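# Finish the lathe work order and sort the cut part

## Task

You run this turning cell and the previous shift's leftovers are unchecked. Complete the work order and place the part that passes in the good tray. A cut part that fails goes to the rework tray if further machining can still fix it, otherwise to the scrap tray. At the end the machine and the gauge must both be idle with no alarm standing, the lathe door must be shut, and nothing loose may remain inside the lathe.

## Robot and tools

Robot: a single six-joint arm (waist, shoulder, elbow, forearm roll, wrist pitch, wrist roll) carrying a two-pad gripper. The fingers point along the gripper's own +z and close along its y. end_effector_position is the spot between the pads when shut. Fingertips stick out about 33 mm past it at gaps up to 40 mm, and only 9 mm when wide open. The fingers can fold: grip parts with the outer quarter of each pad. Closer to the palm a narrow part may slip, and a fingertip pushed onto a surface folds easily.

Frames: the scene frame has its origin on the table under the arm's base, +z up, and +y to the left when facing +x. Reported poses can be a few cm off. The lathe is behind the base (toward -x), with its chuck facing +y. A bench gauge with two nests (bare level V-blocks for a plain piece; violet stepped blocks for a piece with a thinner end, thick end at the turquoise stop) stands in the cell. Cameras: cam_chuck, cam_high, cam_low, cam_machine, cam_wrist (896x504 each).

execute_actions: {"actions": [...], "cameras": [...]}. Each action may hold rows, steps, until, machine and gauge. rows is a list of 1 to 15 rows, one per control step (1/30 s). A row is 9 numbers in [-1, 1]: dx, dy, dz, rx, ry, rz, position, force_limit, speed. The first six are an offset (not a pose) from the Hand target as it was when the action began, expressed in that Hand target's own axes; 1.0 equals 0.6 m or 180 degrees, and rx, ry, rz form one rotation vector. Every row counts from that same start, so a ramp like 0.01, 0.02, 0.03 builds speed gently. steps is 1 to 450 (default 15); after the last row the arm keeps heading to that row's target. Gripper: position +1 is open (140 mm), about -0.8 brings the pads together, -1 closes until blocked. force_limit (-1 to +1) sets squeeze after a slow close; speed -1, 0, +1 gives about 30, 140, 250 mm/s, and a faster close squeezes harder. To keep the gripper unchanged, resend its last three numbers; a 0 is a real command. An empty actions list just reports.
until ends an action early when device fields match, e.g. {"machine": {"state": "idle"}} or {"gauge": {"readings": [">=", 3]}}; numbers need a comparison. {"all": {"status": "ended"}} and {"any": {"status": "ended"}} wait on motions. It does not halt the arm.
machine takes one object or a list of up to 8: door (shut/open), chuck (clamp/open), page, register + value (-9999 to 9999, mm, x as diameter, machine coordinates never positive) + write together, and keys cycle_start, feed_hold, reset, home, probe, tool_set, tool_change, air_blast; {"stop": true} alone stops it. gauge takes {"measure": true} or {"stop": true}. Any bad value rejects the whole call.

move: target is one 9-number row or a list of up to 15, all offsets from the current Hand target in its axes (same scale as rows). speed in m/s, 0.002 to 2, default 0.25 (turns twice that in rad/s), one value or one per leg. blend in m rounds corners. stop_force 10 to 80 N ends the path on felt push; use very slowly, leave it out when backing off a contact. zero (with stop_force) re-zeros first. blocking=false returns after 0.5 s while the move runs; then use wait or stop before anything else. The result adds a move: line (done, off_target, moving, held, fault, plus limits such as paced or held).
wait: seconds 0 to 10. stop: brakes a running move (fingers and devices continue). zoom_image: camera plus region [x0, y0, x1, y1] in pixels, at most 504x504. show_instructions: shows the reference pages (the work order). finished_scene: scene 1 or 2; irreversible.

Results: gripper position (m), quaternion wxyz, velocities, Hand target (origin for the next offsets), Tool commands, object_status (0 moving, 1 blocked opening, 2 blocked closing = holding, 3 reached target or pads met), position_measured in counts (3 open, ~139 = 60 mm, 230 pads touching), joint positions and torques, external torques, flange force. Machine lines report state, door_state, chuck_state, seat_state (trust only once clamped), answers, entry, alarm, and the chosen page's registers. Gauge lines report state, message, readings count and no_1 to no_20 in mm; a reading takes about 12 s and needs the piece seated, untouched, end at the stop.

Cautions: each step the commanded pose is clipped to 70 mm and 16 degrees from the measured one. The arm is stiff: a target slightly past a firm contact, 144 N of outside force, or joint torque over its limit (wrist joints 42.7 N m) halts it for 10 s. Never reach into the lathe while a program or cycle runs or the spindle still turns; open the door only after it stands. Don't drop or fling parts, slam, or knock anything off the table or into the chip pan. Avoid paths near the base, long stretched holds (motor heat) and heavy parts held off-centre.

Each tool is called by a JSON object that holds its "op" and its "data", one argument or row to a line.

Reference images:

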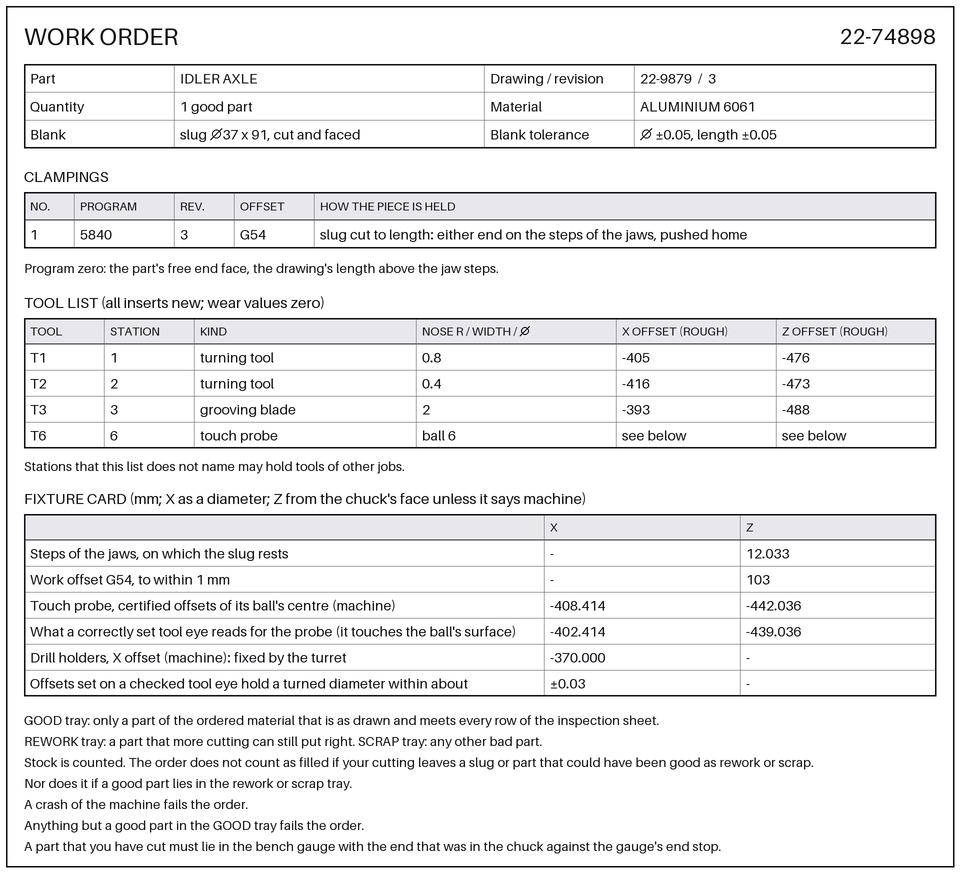

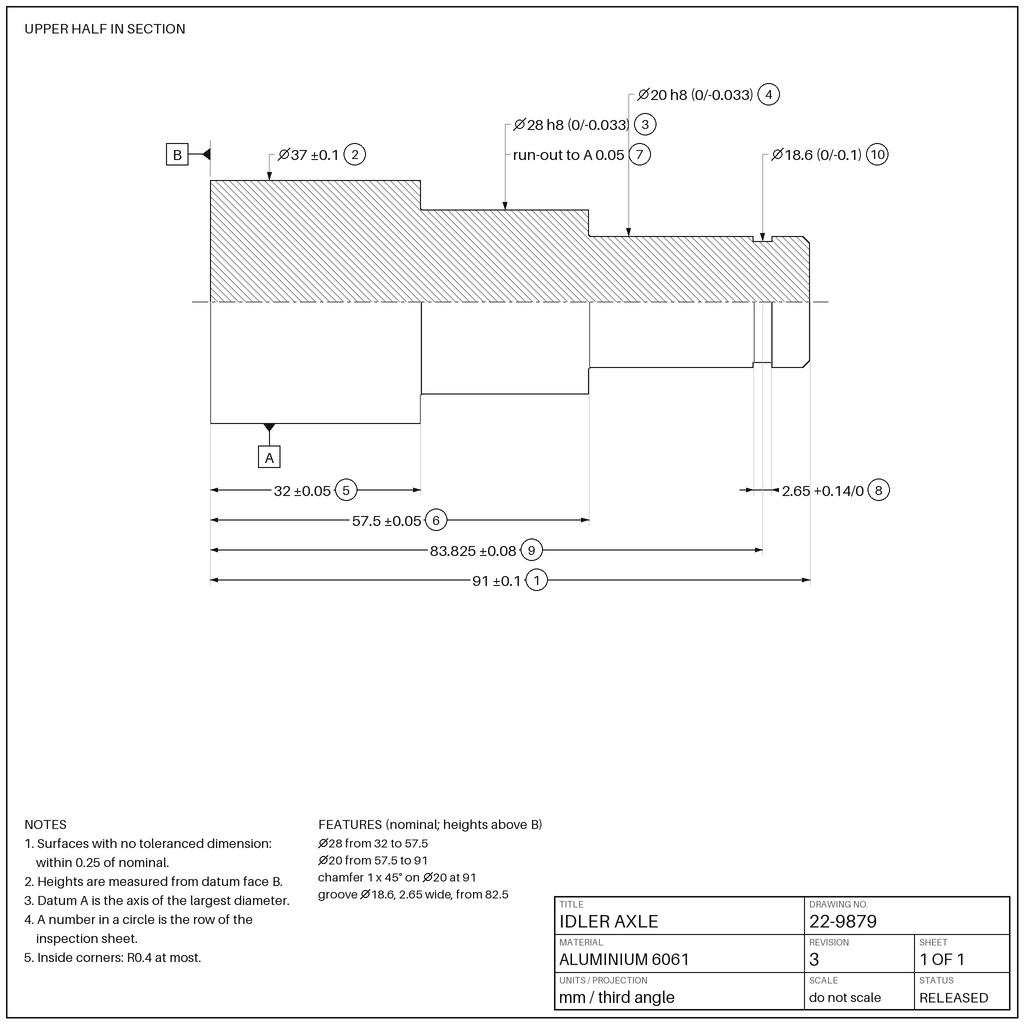

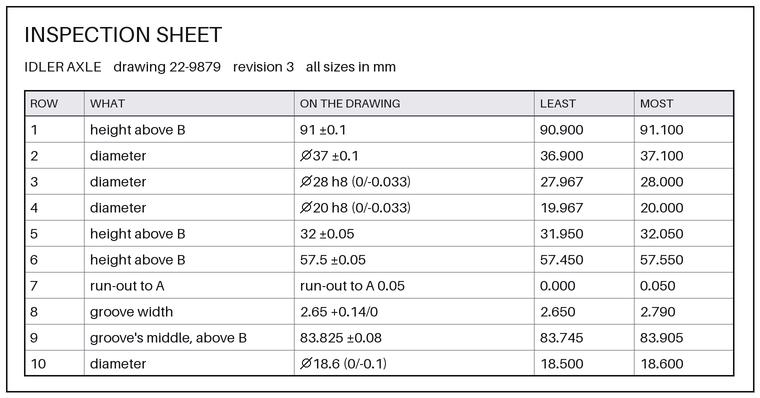

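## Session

{"op": "execute_actions", "data": {
  "actions": [
    {"machine":{"page":"tools"},"steps":1}
  ]
}}

{"op": "execute_actions", "data": {
  "actions": [
    {"machine":{"page":"program"},"steps":1}
  ],
  "cameras": []
}}

{"op": "execute_actions", "data": {
  "actions": [
    {"machine":{"page":"measuring"},"steps":1}
  ],
  "cameras": []
}}

{"op": "execute_actions", "data": {
  "actions": [
    {"machine":{"page":"work_offsets"},"steps":1}
  ],
  "cameras": []
}}

Scene clock: 0.23 s.
end_effector_position=(+0.4204, +0.1173, +0.3878) position_measured=3 object_status=3 end_effector_quat_wxyz=(-0.007, +0.735, -0.678, +0.010)
Joint positions: [0.194 -0.211 1.886 3.142 -1.442 0.108]
Joint velocities: within noise
Joint torques (N m): [-1.59 -22.48 -41.21 -4.31 0.05 0.08]
External joint torques (N m): [1.41 2.14 -1.18 -0.11 0 -0.08]
Flange force (N): [-4.1 -4.8 -1.5]
Hand target: +0.4204, +0.1173, +0.3878; -0.007, +0.735, -0.678, +0.010
Tool commands: gripper/position=+1.0 gripper/force_limit=+1.0 gripper/speed=+1.0
machine.tools: t1_x=-404.796 t1_x_wear=+0.000 t1_z=-475.975 t1_z_wear=+0.000 t1_radius=+0.800 t1_station=+1.000 t2_x=-415.776 t2_x_wear=+0.000 t2_z=-473.406 t2_z_wear=+0.000 t2_radius=+0.400 t2_station=+2.000 t3_x=-393.410 t3_x_wear=+0.000 t3_z=-488.000 t3_z_wear=+0.000 t3_radius=+0.000 t3_station=+3.000 t4_x=-370.000 t4_x_wear=+0.000 t4_z=-428.994 t4_z_wear=+0.000 t4_radius=+0.000 t4_station=+4.000 t5_x=-398.608 t5_x_wear=+0.000 t5_z=-422.956 t5_z_wear=+0.000 t5_radius=+0.400 t5_station=+5.000 t6_x=-408.414 t6_x_wear=+0.000 t6_z=-442.036 t6_z_wear=+0.000 t6_radius=+3.000 t6_station=+6.000
machine: state=idle door_state=shut chuck_state=clamped seat_state=home door_answer=taken chuck_answer=taken page=tools entry=no_entry entries=0 alarm=no_alarm queue=done queue_left=0
gauge: readings=0

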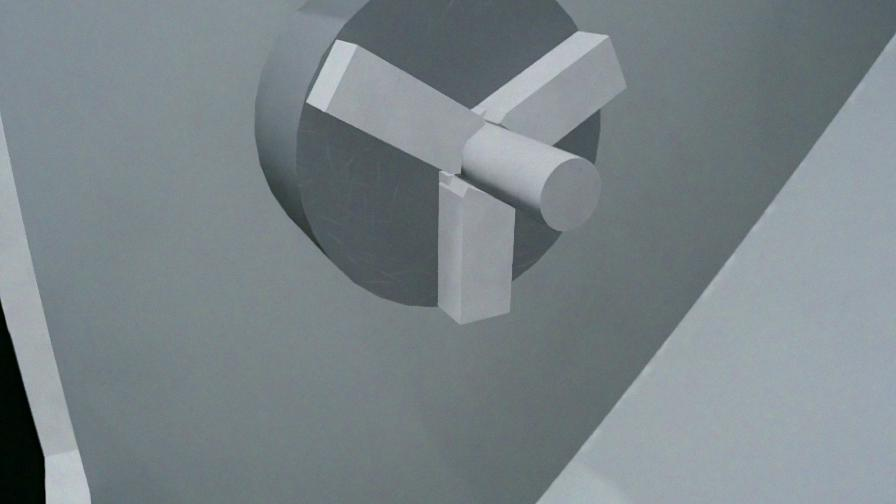

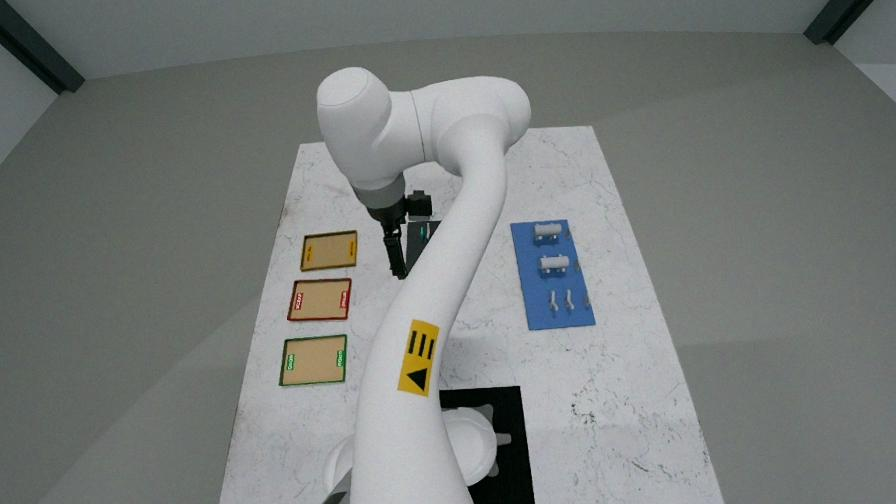

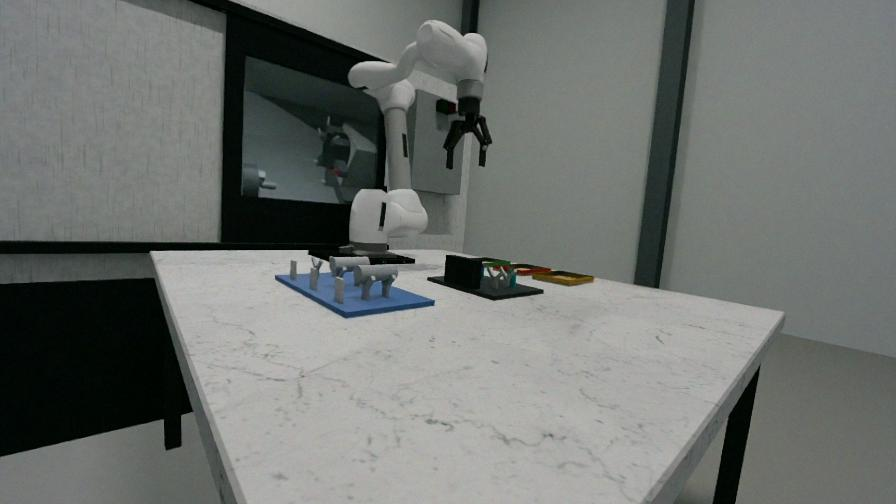

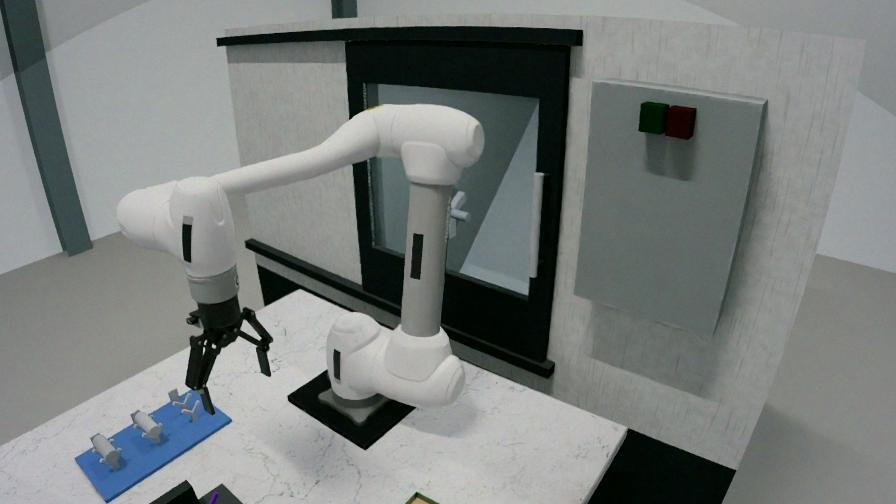

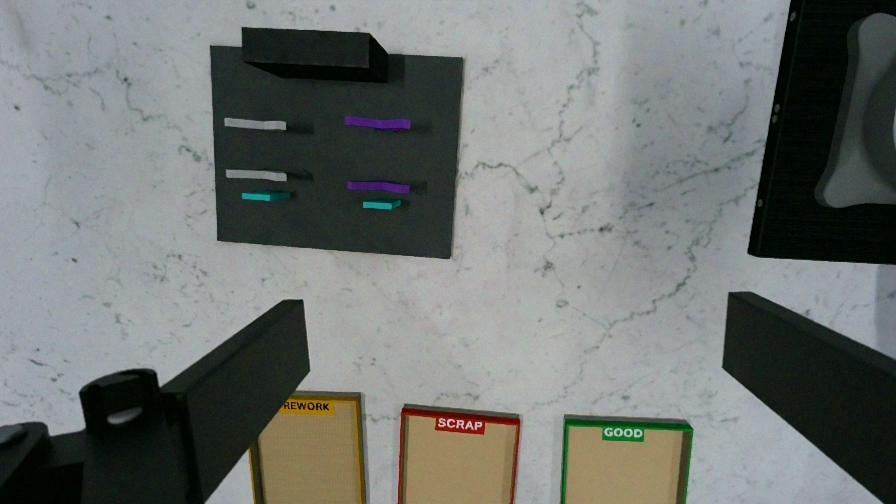

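Scene clock: 0.47 s.
end_effector_position=(+0.4204, +0.1173, +0.3878) position_measured=3 object_status=3 end_effector_quat_wxyz=(-0.007, +0.735, -0.678, +0.010)
Joint positions: [0.194 -0.211 1.886 3.142 -1.442 0.108]
Joint velocities: within noise
Joint torques (N m): [-1.82 -22.42 -41.33 -4.33 0.09 0.06]
External joint torques (N m): [1.67 2.09 -1.05 -0.08 -0.04 -0.06]
Flange force (N): [-4.7 -4.4 -1.3]
Hand target: +0.4204, +0.1173, +0.3878; -0.007, +0.735, -0.678, +0.010
Tool commands: gripper/position=+1.0 gripper/force_limit=+1.0 gripper/speed=+1.0
machine.program: program=+5840 tool_call=+1 tool_in_place=+0 program_revision=+3 program_offset=+54 load_peak=+0 stored1_number=+5840 stored1_revision=+3 stored2_number=+7906 stored2_revision=+6 stored3_number=+4792 stored3_revision=+4 stored4_number=+0 stored4_revision=+0 cycles=+0
machine: state=idle door_state=shut chuck_state=clamped seat_state=home door_answer=taken chuck_answer=taken page=program entry=no_entry entries=0 alarm=no_alarm queue=done queue_left=0
gauge: readings=0
No camera images: "cameras" was empty.

Scene clock: 0.70 s.
end_effector_position=(+0.4204, +0.1173, +0.3878) position_measured=3 object_status=3 end_effector_quat_wxyz=(-0.007, +0.735, -0.678, +0.010)
Joint positions: [0.194 -0.211 1.886 3.142 -1.442 0.108]
Joint velocities: within noise
Joint torques (N m): [-2.33 -21.89 -41.37 -4.3 0.09 0.07]
External joint torques (N m): [2.29 1.07 -1.15 -0.13 -0.04 -0.08]
Flange force (N): [-5.8 -2.7 -1.7]
Hand target: +0.4204, +0.1173, +0.3878; -0.007, +0.735, -0.678, +0.010
Tool commands: gripper/position=+1.0 gripper/force_limit=+1.0 gripper/speed=+1.0
machine.measuring: probe_x=+0.000 probe_z=+0.000 probe_move_x=+0.000 probe_move_z=+0.000 probe_radius=+2.992 eye_x=+58.028 eye_z=+145.457 probe_touched=+0 probe_found_x=+0.000 probe_found_z=+0.000 set_x=+0.000 set_z=+0.000
machine: state=idle door_state=shut chuck_state=clamped seat_state=home door_answer=taken chuck_answer=taken page=measuring entry=no_entry entries=0 alarm=no_alarm queue=done queue_left=0
gauge: readings=0
No camera images: "cameras" was empty.

Scene clock: 0.93 s.
end_effector_position=(+0.4204, +0.1173, +0.3878) position_measured=3 object_status=3 end_effector_quat_wxyz=(-0.007, +0.735, -0.678, +0.010)
Joint positions: [0.194 -0.211 1.886 3.142 -1.442 0.108]
Joint velocities: within noise
Joint torques (N m): [-2.19 -22.39 -41.31 -4.29 0.07 0.06]
External joint torques (N m): [2.09 1.43 -1.23 -0.14 -0.03 -0.06]
Flange force (N): [-5.5 -3.5 -1.7]
Hand target: +0.4204, +0.1173, +0.3878; -0.007, +0.735, -0.678, +0.010
Tool commands: gripper/position=+1.0 gripper/force_limit=+1.0 gripper/speed=+1.0
machine.work_offsets: g54_z=+103.033 g55_z=+0.000
machine: state=idle door_state=shut chuck_state=clamped seat_state=home door_answer=taken chuck_answer=taken page=work_offsets entry=no_entry entries=0 alarm=no_alarm queue=done queue_left=0
gauge: readings=0
No camera images: "cameras" was empty.

{"op": "execute_actions", "data": {
  "actions": [
    {"machine":[{"register":"tool_call","value":6,"write":true,"page":"measuring"},{"tool_change":true},{"tool_set":true}],"steps":15},
    {"steps":450,"until":{"machine":{"queue":"done"}}}
  ],
  "cameras": ["cam_chuck"]
}}

{"op": "execute_actions", "data": {
  "actions": [
    {"machine":[{"register":"tool_call","value":1,"write":true,"page":"measuring"},{"tool_change":true},{"tool_set":true}],"steps":15},
    {"steps":450,"until":{"machine":{"queue":"done"}}}
  ],
  "cameras": ["cam_chuck"]
}}

{"op": "execute_actions", "data": {
  "actions": [
    {"machine":[{"register":"tool_call","value":2,"write":true,"page":"measuring"},{"tool_change":true},{"tool_set":true}],"steps":15},
    {"steps":450,"until":{"machine":{"queue":"done"}}}
  ],
  "cameras": ["cam_chuck"]
}}

{"op": "execute_actions", "data": {
  "actions": [
    {"machine":[{"register":"tool_call","value":3,"write":true,"page":"measuring"},{"tool_change":true},{"tool_set":true}],"steps":15},
    {"steps":450,"until":{"machine":{"queue":"done"}}}
  ],
  "cameras": ["cam_chuck"]
}}

Scene clock: 18.87 s.
end_effector_position=(+0.4204, +0.1173, +0.3878) position_measured=3 object_status=3 end_effector_quat_wxyz=(-0.007, +0.735, -0.678, +0.010)
Joint positions: [0.194 -0.211 1.886 3.142 -1.442 0.108]
Joint velocities: within noise
Joint torques (N m): [-2.21 -21.93 -41.31 -4.35 0.1 0.06]
External joint torques (N m): [2.11 1.13 -1.2 -0.08 -0.05 -0.06]
External joint torques at the end of the 1st action: [1.65 2.04 -1.21 -0.09 0.1 0]
Flange force (N): [-5.4 -2.9 -1.8]
Flange force at the end of the 1st action (N): [-4.8 -4.6 -1.4]
Hand target: +0.4204, +0.1173, +0.3878; -0.007, +0.735, -0.678, +0.010
Tool commands: gripper/position=+1.0 gripper/force_limit=+1.0 gripper/speed=+1.0
machine.measuring: probe_x=+0.000 probe_z=+0.000 probe_move_x=+0.000 probe_move_z=+0.000 probe_radius=+2.992 eye_x=+58.028 eye_z=+145.457 probe_touched=+0 probe_found_x=+0.000 probe_found_z=+0.000 set_x=+0.000 set_z=+0.000
machine: state=busy door_state=shut chuck_state=clamped seat_state=home door_answer=taken chuck_answer=taken page=measuring entry=taken entries=3 alarm=no_alarm queue=running queue_left=0
gauge: readings=0
Images, in order (width x height): cam_chuck 896x504.

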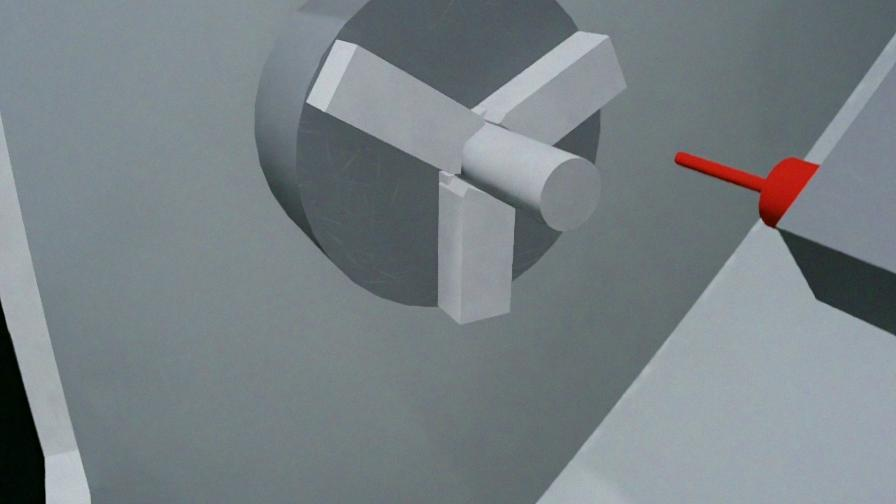

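Scene clock: 34.57 s.
end_effector_position=(+0.4204, +0.1173, +0.3878) position_measured=3 object_status=3 end_effector_quat_wxyz=(-0.007, +0.735, -0.678, +0.010)
Joint positions: [0.194 -0.211 1.886 3.142 -1.442 0.108]
Joint velocities: within noise
Joint torques (N m): [-2.3 -22.35 -41.45 -4.25 0.01 0.01]
External joint torques (N m): [2.09 2.4 -0.84 -0.16 0.05 -0.01]
External joint torques at the end of the 1st action: [1.42 0.89 -1.07 -0.06 -0.02 0.01]
Flange force (N): [-5.8 -4.6 -0.8]
Flange force at the end of the 1st action (N): [-3.9 -2.5 -1.6]
Hand target: +0.4204, +0.1173, +0.3878; -0.007, +0.735, -0.678, +0.010
Tool commands: gripper/position=+1.0 gripper/force_limit=+1.0 gripper/speed=+1.0
machine.measuring: probe_x=+0.000 probe_z=+0.000 probe_move_x=+0.000 probe_move_z=+0.000 probe_radius=+2.992 eye_x=+58.028 eye_z=+145.457 probe_touched=+0 probe_found_x=+0.000 probe_found_z=+0.000 set_x=-402.414 set_z=-439.036
machine: state=idle door_state=shut chuck_state=clamped seat_state=home door_answer=taken chuck_answer=taken page=measuring entry=refused_busy entries=4 alarm=no_alarm queue=dropped queue_left=0
gauge: readings=0
Images, in order (width x height): cam_chuck 896x504.

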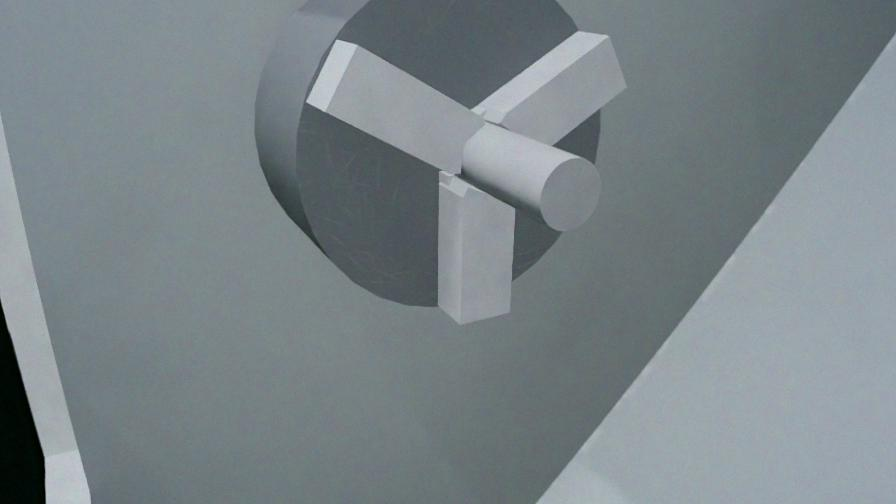

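Scene clock: 50.27 s.
end_effector_position=(+0.4204, +0.1173, +0.3878) position_measured=3 object_status=3 end_effector_quat_wxyz=(-0.007, +0.735, -0.678, +0.010)
Joint positions: [0.194 -0.211 1.886 3.142 -1.442 0.108]
Joint velocities: within noise
Joint torques (N m): [-1.84 -22.39 -41.38 -4.31 0.03 -0.02]
External joint torques (N m): [1.75 1.82 -1.07 -0.12 0.02 0.02]
External joint torques at the end of the 1st action: [1.93 1.59 -1.28 -0.12 -0.08 -0.08]
Flange force (N): [-5.0 -4.0 -1.3]
Flange force at the end of the 1st action (N): [-5.1 -3.8 -1.9]
Hand target: +0.4204, +0.1173, +0.3878; -0.007, +0.735, -0.678, +0.010
Tool commands: gripper/position=+1.0 gripper/force_limit=+1.0 gripper/speed=+1.0
machine.measuring: probe_x=+0.000 probe_z=+0.000 probe_move_x=+0.000 probe_move_z=+0.000 probe_radius=+2.992 eye_x=+58.028 eye_z=+145.457 probe_touched=+0 probe_found_x=+0.000 probe_found_z=+0.000 set_x=-402.414 set_z=-439.036
machine: state=busy door_state=shut chuck_state=clamped seat_state=home door_answer=taken chuck_answer=taken page=measuring entry=taken entries=7 alarm=no_alarm queue=running queue_left=0
gauge: readings=0
Images, in order (width x height): cam_chuck 896x504.

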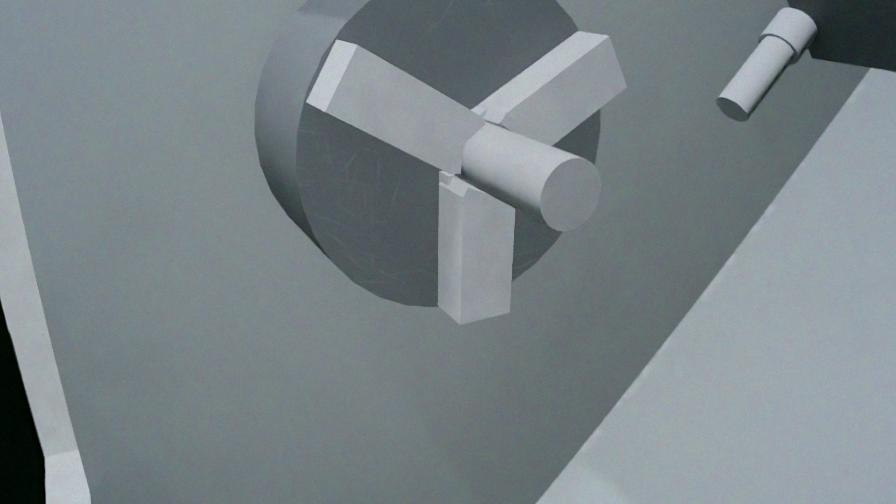

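Scene clock: 65.97 s.
end_effector_position=(+0.4204, +0.1173, +0.3878) position_measured=3 object_status=3 end_effector_quat_wxyz=(-0.007, +0.735, -0.678, +0.010)
Joint positions: [0.194 -0.211 1.886 3.142 -1.442 0.108]
Joint velocities: within noise
Joint torques (N m): [-2.19 -22.22 -41.39 -4.34 0.08 0.07]
External joint torques (N m): [2.07 1.62 -1.06 -0.09 -0.03 -0.07]
External joint torques at the end of the 1st action: [1.93 1.99 -1.06 -0.14 -0.03 -0.06]
Flange force (N): [-5.5 -3.6 -1.4]
Flange force at the end of the 1st action (N): [-5.2 -4.2 -1.4]
Hand target: +0.4204, +0.1173, +0.3878; -0.007, +0.735, -0.678, +0.010
Tool commands: gripper/position=+1.0 gripper/force_limit=+1.0 gripper/speed=+1.0
machine.measuring: probe_x=+0.000 probe_z=+0.000 probe_move_x=+0.000 probe_move_z=+0.000 probe_radius=+2.992 eye_x=+58.028 eye_z=+145.457 probe_touched=+0 probe_found_x=+0.000 probe_found_z=+0.000 set_x=-415.909 set_z=-473.404
machine: state=idle door_state=shut chuck_state=clamped seat_state=home door_answer=taken chuck_answer=taken page=measuring entry=refused_busy entries=8 alarm=no_alarm queue=dropped queue_left=0
gauge: readings=0
Images, in order (width x height): cam_chuck 896x504.

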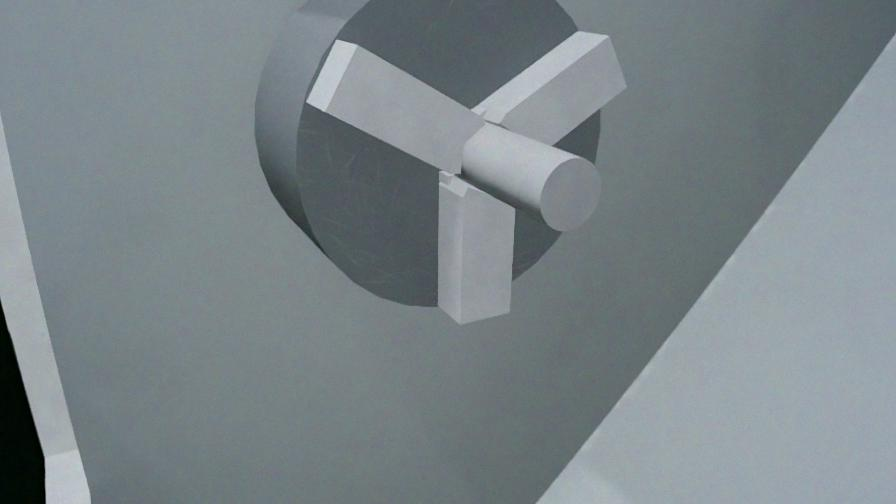

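{"op": "execute_actions", "data": {
  "actions": [
    {"machine":[{"register":"t2_x","value":-415.909,"write":true,"page":"measuring"},{"register":"tool_call","value":1,"write":true},{"tool_change":true},{"tool_set":true}],"steps":60},
    {"steps":450,"until":{"machine":{"queue":["!=","running"]}}}
  ],
  "cameras": []
}}

{"op": "execute_actions", "data": {
  "actions": [
    {"machine":[{"register":"tool_call","value":3,"write":true,"page":"measuring"},{"tool_change":true},{"tool_set":true}],"steps":60},
    {"steps":450,"until":{"machine":{"queue":["!=","running"]}}}
  ],
  "cameras": ["cam_chuck"]
}}

Scene clock: 84.03 s.
end_effector_position=(+0.4204, +0.1173, +0.3878) position_measured=3 object_status=3 end_effector_quat_wxyz=(-0.007, +0.735, -0.678, +0.010)
Joint positions: [0.194 -0.211 1.886 3.142 -1.442 0.108]
Joint velocities: within noise
Joint torques (N m): [-1.79 -22.61 -41.4 -4.34 0.05 -0.03]
External joint torques (N m): [1.68 1.87 -1.1 -0.09 0 0.03]
External joint torques at the end of the 1st action: [1.96 1.52 -1.09 -0.19 -0.02 -0.01]
Flange force (N): [-4.8 -4.1 -1.4]
Flange force at the end of the 1st action (N): [-5.3 -3.5 -1.5]
Hand target: +0.4204, +0.1173, +0.3878; -0.007, +0.735, -0.678, +0.010
Tool commands: gripper/position=+1.0 gripper/force_limit=+1.0 gripper/speed=+1.0
machine.measuring: probe_x=+0.000 probe_z=+0.000 probe_move_x=+0.000 probe_move_z=+0.000 probe_radius=+2.992 eye_x=+58.028 eye_z=+145.457 probe_touched=+0 probe_found_x=+0.000 probe_found_z=+0.000 set_x=-415.909 set_z=-473.404
machine: state=busy door_state=shut chuck_state=clamped seat_state=home door_answer=taken chuck_answer=taken page=measuring entry=taken entries=12 alarm=no_alarm queue=running queue_left=0
gauge: readings=0
No camera images: "cameras" was empty.

Scene clock: 86.27 s.
end_effector_position=(+0.4204, +0.1173, +0.3878) position_measured=3 object_status=3 end_effector_quat_wxyz=(-0.007, +0.735, -0.678, +0.010)
Joint positions: [0.194 -0.211 1.886 3.142 -1.442 0.108]
Joint velocities: within noise
Joint torques (N m): [-1.76 -22.76 -41.46 -4.33 0.01 0.07]
External joint torques (N m): [1.67 2.09 -1.01 -0.09 0.04 -0.07]
External joint torques at the end of the 1st action: [1.49 1.87 -0.97 -0.13 -0.02 -0.05]
Flange force (N): [-4.6 -4.4 -1.1]
Flange force at the end of the 1st action (N): [-4.2 -4.0 -1.2]
Hand target: +0.4204, +0.1173, +0.3878; -0.007, +0.735, -0.678, +0.010
Tool commands: gripper/position=+1.0 gripper/force_limit=+1.0 gripper/speed=+1.0
machine.measuring: probe_x=+0.000 probe_z=+0.000 probe_move_x=+0.000 probe_move_z=+0.000 probe_radius=+2.992 eye_x=+58.028 eye_z=+145.457 probe_touched=+0 probe_found_x=+0.000 probe_found_z=+0.000 set_x=-404.781 set_z=-475.974
machine: state=idle door_state=shut chuck_state=clamped seat_state=home door_answer=taken chuck_answer=taken page=measuring entry=refused_busy entries=13 alarm=no_alarm queue=dropped queue_left=0
gauge: readings=0
Images, in order (width x height): cam_chuck 896x504.

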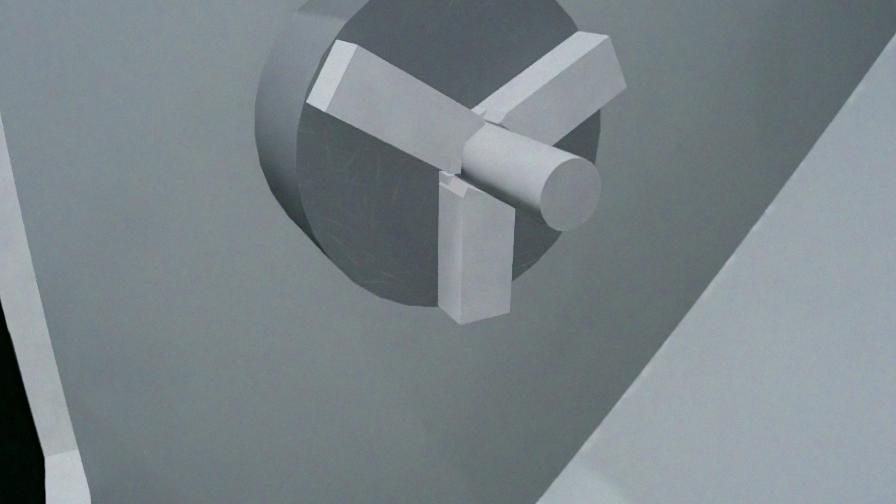

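{"op": "execute_actions", "data": {
  "actions": [
    {"machine":[{"register":"tool_call","value":3,"write":true,"page":"measuring"},{"tool_change":true},{"tool_set":true}],"steps":90},
    {"steps":450,"until":{"machine":{"queue":["!=","running"]}}}
  ],
  "cameras": []
}}

{"op": "execute_actions", "data": {
  "actions": [
    {"machine":[{"register":"tool_call","value":6,"write":true,"page":"measuring"},{"tool_change":true},{"register":"probe_x","value":60,"write":true},{"register":"probe_z","value":80,"write":true},{"register":"probe_move_x","value":-36,"write":true},{"probe":true}],"steps":60},
    {"steps":450,"until":{"machine":{"queue":["!=","running"]}}}
  ],
  "cameras": ["cam_chuck"]
}}

Scene clock: 105.17 s.
end_effector_position=(+0.4204, +0.1173, +0.3878) position_measured=3 object_status=3 end_effector_quat_wxyz=(-0.007, +0.735, -0.678, +0.010)
Joint positions: [0.194 -0.211 1.886 3.142 -1.442 0.108]
Joint velocities: within noise
Joint torques (N m): [-1.83 -22.24 -41.39 -4.31 0.13 0.16]
External joint torques (N m): [1.71 1.66 -1.06 -0.11 -0.08 -0.16]
External joint torques at the end of the 1st action: [1.93 1.83 -1.1 -0.15 -0.02 -0.08]
Flange force (N): [-4.4 -3.7 -1.5]
Flange force at the end of the 1st action (N): [-5.2 -4.0 -1.4]
Hand target: +0.4204, +0.1173, +0.3878; -0.007, +0.735, -0.678, +0.010
Tool commands: gripper/position=+1.0 gripper/force_limit=+1.0 gripper/speed=+1.0
machine.measuring: probe_x=+0.000 probe_z=+0.000 probe_move_x=+0.000 probe_move_z=+0.000 probe_radius=+2.992 eye_x=+58.028 eye_z=+145.457 probe_touched=+0 probe_found_x=+0.000 probe_found_z=+0.000 set_x=-404.781 set_z=-475.974
machine: state=busy door_state=shut chuck_state=clamped seat_state=home door_answer=taken chuck_answer=taken page=measuring entry=taken entries=16 alarm=no_alarm queue=running queue_left=0
gauge: readings=0
No camera images: "cameras" was empty.

Scene clock: 107.40 s.
end_effector_position=(+0.4204, +0.1173, +0.3878) position_measured=3 object_status=3 end_effector_quat_wxyz=(-0.007, +0.735, -0.678, +0.010)
Joint positions: [0.194 -0.211 1.886 3.142 -1.442 0.108]
Joint velocities: within noise
Joint torques (N m): [-1.86 -21.96 -41.47 -4.33 0.16 0.09]
External joint torques (N m): [1.81 1.29 -1.04 -0.11 -0.11 -0.09]
External joint torques at the end of the 1st action: [1.91 1.77 -1.26 -0.1 0.03 -0.06]
Flange force (N): [-4.7 -3.0 -1.6]
Flange force at the end of the 1st action (N): [-5.2 -4.1 -1.6]
Hand target: +0.4204, +0.1173, +0.3878; -0.007, +0.735, -0.678, +0.010
Tool commands: gripper/position=+1.0 gripper/force_limit=+1.0 gripper/speed=+1.0
machine.measuring: probe_x=+0.000 probe_z=+0.000 probe_move_x=+0.000 probe_move_z=+0.000 probe_radius=+2.992 eye_x=+58.028 eye_z=+145.457 probe_touched=+0 probe_found_x=+0.000 probe_found_z=+0.000 set_x=-393.413 set_z=-488.000
machine: state=idle door_state=shut chuck_state=clamped seat_state=home door_answer=taken chuck_answer=taken page=measuring entry=refused_busy entries=17 alarm=no_alarm queue=dropped queue_left=0
gauge: readings=0
Images, in order (width x height): cam_chuck 896x504.

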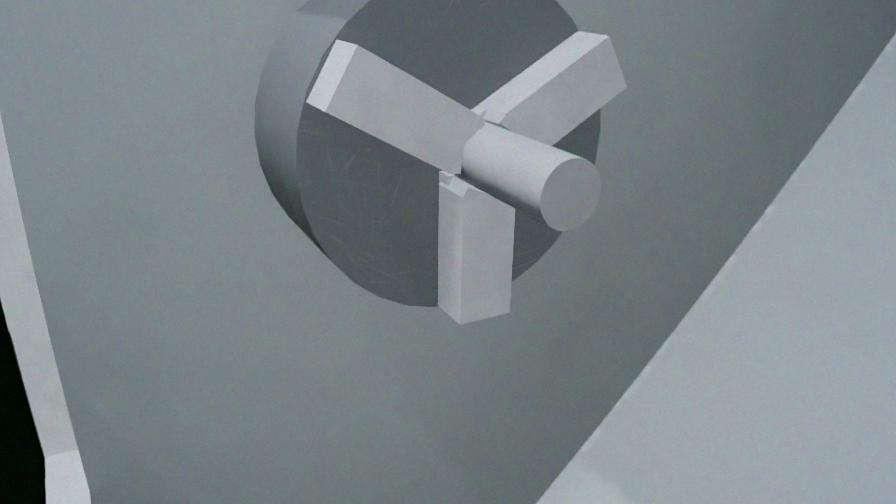

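{"op": "execute_actions", "data": {
  "actions": [
    {"machine":[{"register":"tool_call","value":6,"write":true,"page":"measuring"},{"tool_change":true},{"register":"probe_x","value":60,"write":true},{"register":"probe_z","value":80,"write":true},{"register":"probe_move_x","value":-36,"write":true},{"probe":true}],"steps":90},
    {"steps":450,"until":{"machine":{"queue":["!=","running"]}}}
  ],
  "cameras": ["cam_chuck"]
}}

Scene clock: 121.20 s.
end_effector_position=(+0.4204, +0.1173, +0.3878) position_measured=3 object_status=3 end_effector_quat_wxyz=(-0.007, +0.735, -0.678, +0.010)
Joint positions: [0.194 -0.211 1.886 3.142 -1.442 0.108]
Joint velocities: within noise
Joint torques (N m): [-1.94 -22.29 -41.46 -4.28 0.06 -0.01]
External joint torques (N m): [1.98 1.28 -1.06 -0.14 -0.02 0.01]
External joint torques at the end of the 1st action: [1.89 1.27 -0.99 -0.11 0 -0.06]
Flange force (N): [-5.3 -3.0 -1.5]
Flange force at the end of the 1st action (N): [-4.9 -3.0 -1.3]
Hand target: +0.4204, +0.1173, +0.3878; -0.007, +0.735, -0.678, +0.010
Tool commands: gripper/position=+1.0 gripper/force_limit=+1.0 gripper/speed=+1.0
machine.measuring: probe_x=+60.000 probe_z=+80.000 probe_move_x=-36.000 probe_move_z=+0.000 probe_radius=+2.992 eye_x=+58.028 eye_z=+145.457 probe_touched=+1 probe_found_x=+36.979 probe_found_z=+80.000 set_x=-393.413 set_z=-488.000
machine: state=idle door_state=shut chuck_state=clamped seat_state=home door_answer=taken chuck_answer=taken page=measuring entry=taken entries=23 alarm=no_alarm queue=done queue_left=0
gauge: readings=0
Images, in order (width x height): cam_chuck 896x504.

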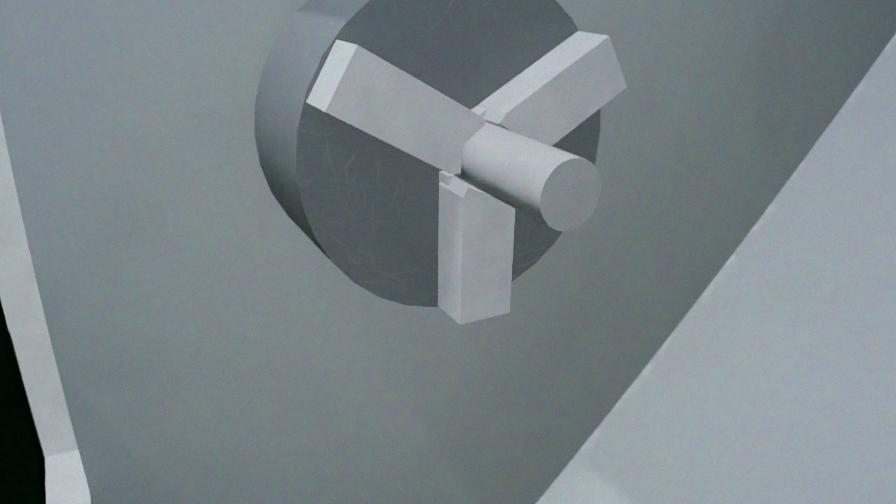

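{"op": "execute_actions", "data": {
  "actions": [
    {"machine":[{"register":"probe_z","value":35,"write":true},{"probe":true}],"steps":15},
    {"steps":450,"until":{"machine":{"queue":["!=","running"]}}}
  ],
  "cameras": []
}}

{"op": "execute_actions", "data": {
  "actions": [
    {"machine":[{"register":"probe_x","value":8,"write":true},{"register":"probe_z","value":115,"write":true},{"register":"probe_move_x","value":0,"write":true},{"register":"probe_move_z","value":-20,"write":true},{"probe":true}],"steps":15},
    {"steps":450,"until":{"machine":{"queue":["!=","running"]}}}
  ],
  "cameras": ["cam_chuck","cam_high"]
}}

{"op": "zoom_image", "data": {
  "camera": "cam_chuck",
  "region": [430, 90, 630, 250]
}}

{"op": "zoom_image", "data": {
  "camera": "cam_high",
  "region": [500, 200, 620, 340]
}}

Scene clock: 128.63 s.
end_effector_position=(+0.4204, +0.1173, +0.3878) position_measured=3 object_status=3 end_effector_quat_wxyz=(-0.007, +0.735, -0.678, +0.010)
Joint positions: [0.194 -0.211 1.886 3.142 -1.442 0.108]
Joint velocities: within noise
Joint torques (N m): [-1.67 -22.29 -41.4 -4.39 0.09 0.04]
External joint torques (N m): [1.57 1.81 -1 -0.03 -0.04 -0.04]
External joint torques at the end of the 1st action: [1.73 1.94 -1.31 -0.15 -0.03 -0.03]
Flange force (N): [-4.4 -3.9 -1.3]
Flange force at the end of the 1st action (N): [-4.9 -4.5 -1.8]
Hand target: +0.4204, +0.1173, +0.3878; -0.007, +0.735, -0.678, +0.010
Tool commands: gripper/position=+1.0 gripper/force_limit=+1.0 gripper/speed=+1.0
machine.measuring: probe_x=+60.000 probe_z=+35.000 probe_move_x=-36.000 probe_move_z=+0.000 probe_radius=+2.992 eye_x=+58.028 eye_z=+145.457 probe_touched=+1 probe_found_x=+36.985 probe_found_z=+35.000 set_x=-393.413 set_z=-488.000
machine: state=idle door_state=shut chuck_state=clamped seat_state=home door_answer=taken chuck_answer=taken page=measuring entry=taken entries=25 alarm=no_alarm queue=done queue_left=0
gauge: readings=0
No camera images: "cameras" was empty.

Scene clock: 135.53 s.
end_effector_position=(+0.4204, +0.1173, +0.3878) position_measured=3 object_status=3 end_effector_quat_wxyz=(-0.007, +0.735, -0.678, +0.010)
Joint positions: [0.194 -0.211 1.886 3.142 -1.442 0.108]
Joint velocities: within noise
Joint torques (N m): [-2.18 -21.92 -41.2 -4.33 0.04 0.04]
External joint torques (N m): [2.04 1.32 -1.24 -0.09 0 -0.04]
External joint torques at the end of the 1st action: [1.69 1.78 -1.16 -0.13 -0.03 -0.1]
Flange force (N): [-5.4 -3.3 -1.7]
Flange force at the end of the 1st action (N): [-4.6 -4.1 -1.6]
Hand target: +0.4204, +0.1173, +0.3878; -0.007, +0.735, -0.678, +0.010
Tool commands: gripper/position=+1.0 gripper/force_limit=+1.0 gripper/speed=+1.0
machine.measuring: probe_x=+8.000 probe_z=+115.000 probe_move_x=+0.000 probe_move_z=-20.000 probe_radius=+2.992 eye_x=+58.028 eye_z=+145.457 probe_touched=+1 probe_found_x=+8.000 probe_found_z=+103.042 set_x=-393.413 set_z=-488.000
machine: state=idle door_state=shut chuck_state=clamped seat_state=home door_answer=taken chuck_answer=taken page=measuring entry=taken entries=30 alarm=no_alarm queue=done queue_left=0
gauge: readings=0
Images, in order (width x height): cam_chuck 896x504, cam_high 896x504.

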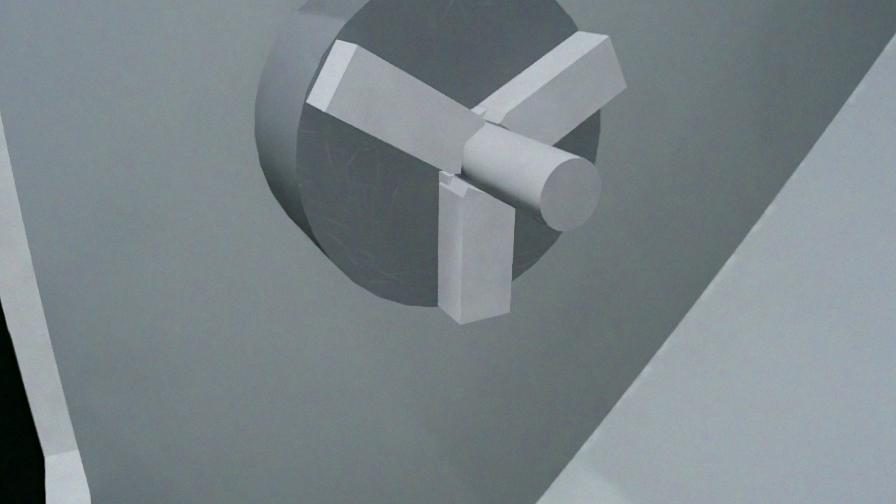

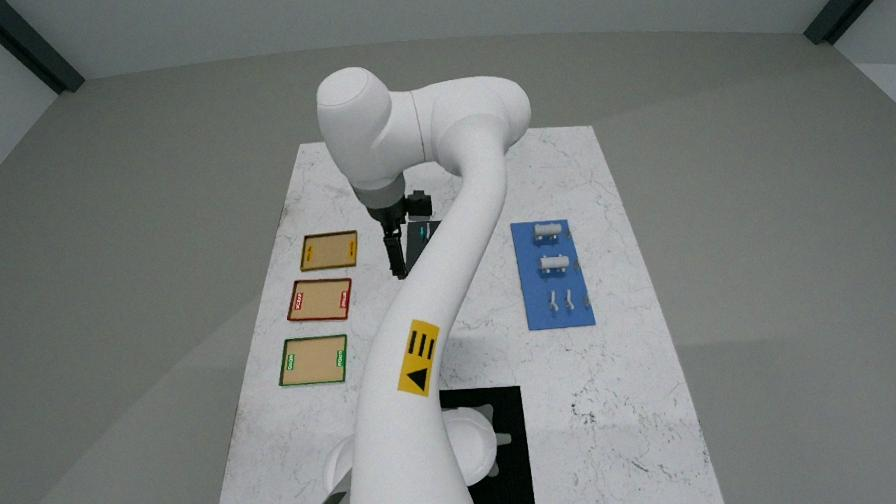

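Scaled by 2.520 from the camera's 896x504 image, which has a finer 1280x720 frame.

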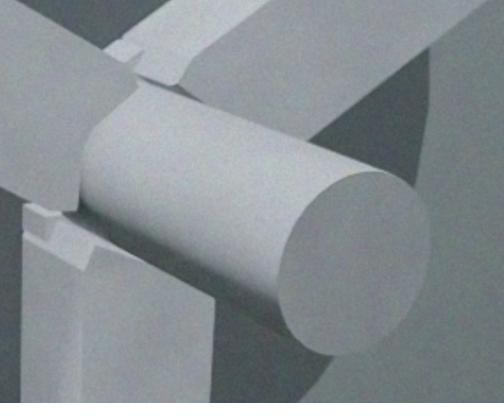

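Scaled by 3.600 from the camera's 896x504 image, which has a finer 1280x720 frame.

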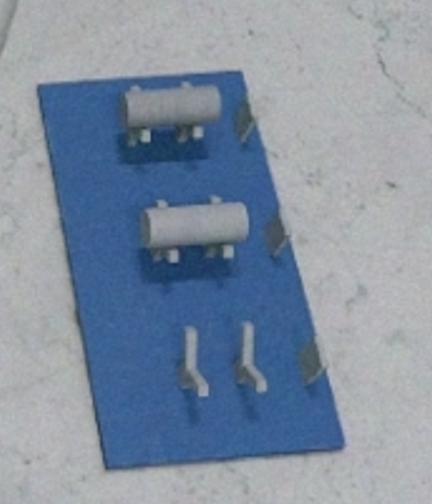

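{"op": "execute_actions", "data": {
  "actions": [
    {"machine":[{"register":"g54_z","value":103.043,"write":true,"page":"program"},{"register":"t1_x_wear","value":0.1,"write":true},{"register":"t2_x_wear","value":0.1,"write":true},{"register":"t3_x_wear","value":0.1,"write":true},{"home":true},{"cycle_start":true}],"steps":60},
    {"steps":450,"until":{"machine":{"load_peak":[">",2]}}}
  ],
  "cameras": []
}}


{"op": "execute_actions", "data": {
  "actions": [
    {"machine":[{"register":"g54_z","value":103.043,"write":true,"page":"program"},{"register":"t1_x_wear","value":0.1,"write":true},{"register":"t2_x_wear","value":0.1,"write":true},{"register":"t3_x_wear","value":0.1,"write":true},{"home":true},{"cycle_start":true}],"steps":90},
    {"steps":300}
  ],
  "cameras": ["cam_chuck"]
}}

Scene clock: 157.83 s.
end_effector_position=(+0.4204, +0.1173, +0.3878) position_measured=3 object_status=3 end_effector_quat_wxyz=(-0.007, +0.735, -0.678, +0.010)
Joint positions: [0.194 -0.211 1.886 3.142 -1.442 0.108]
Joint velocities: within noise
Joint torques (N m): [-2.09 -22.69 -41.34 -4.33 0.12 0.04]
External joint torques (N m): [1.99 2.28 -1.09 -0.09 -0.07 -0.04]
External joint torques at the end of the 1st action: [1.77 1.15 -1.38 -0.11 -0.01 -0.02]
Flange force (N): [-5.5 -4.7 -1.4]
Flange force at the end of the 1st action (N): [-4.8 -3.3 -2.0]
Hand target: +0.4204, +0.1173, +0.3878; -0.007, +0.735, -0.678, +0.010
Tool commands: gripper/position=+1.0 gripper/force_limit=+1.0 gripper/speed=+1.0
machine.program: program=+5840 tool_call=+6 tool_in_place=+1 program_revision=+3 program_offset=+54 load_peak=+10 stored1_number=+5840 stored1_revision=+3 stored2_number=+7906 stored2_revision=+6 stored3_number=+4792 stored3_revision=+4 stored4_number=+0 stored4_revision=+0 cycles=+0
machine: state=running door_state=shut chuck_state=clamped seat_state=home door_answer=taken chuck_answer=taken page=program entry=taken entries=36 alarm=no_alarm queue=running queue_left=0
gauge: readings=0
Images, in order (width x height): cam_chuck 896x504.

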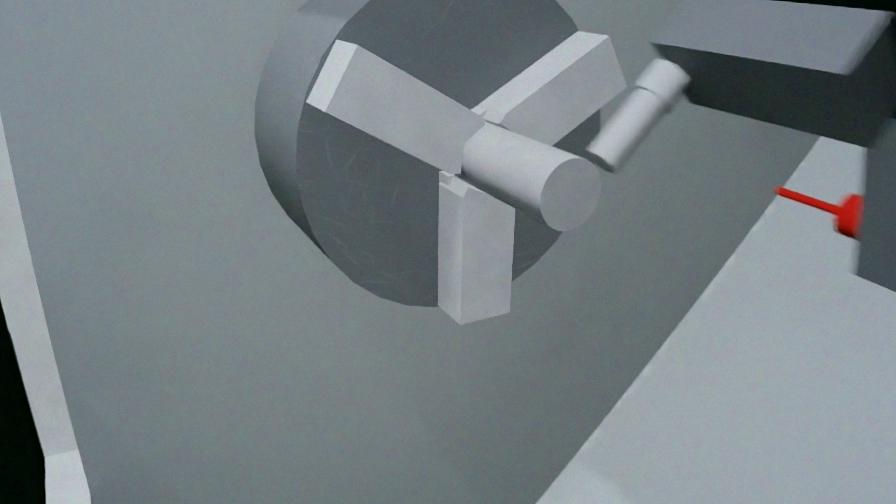

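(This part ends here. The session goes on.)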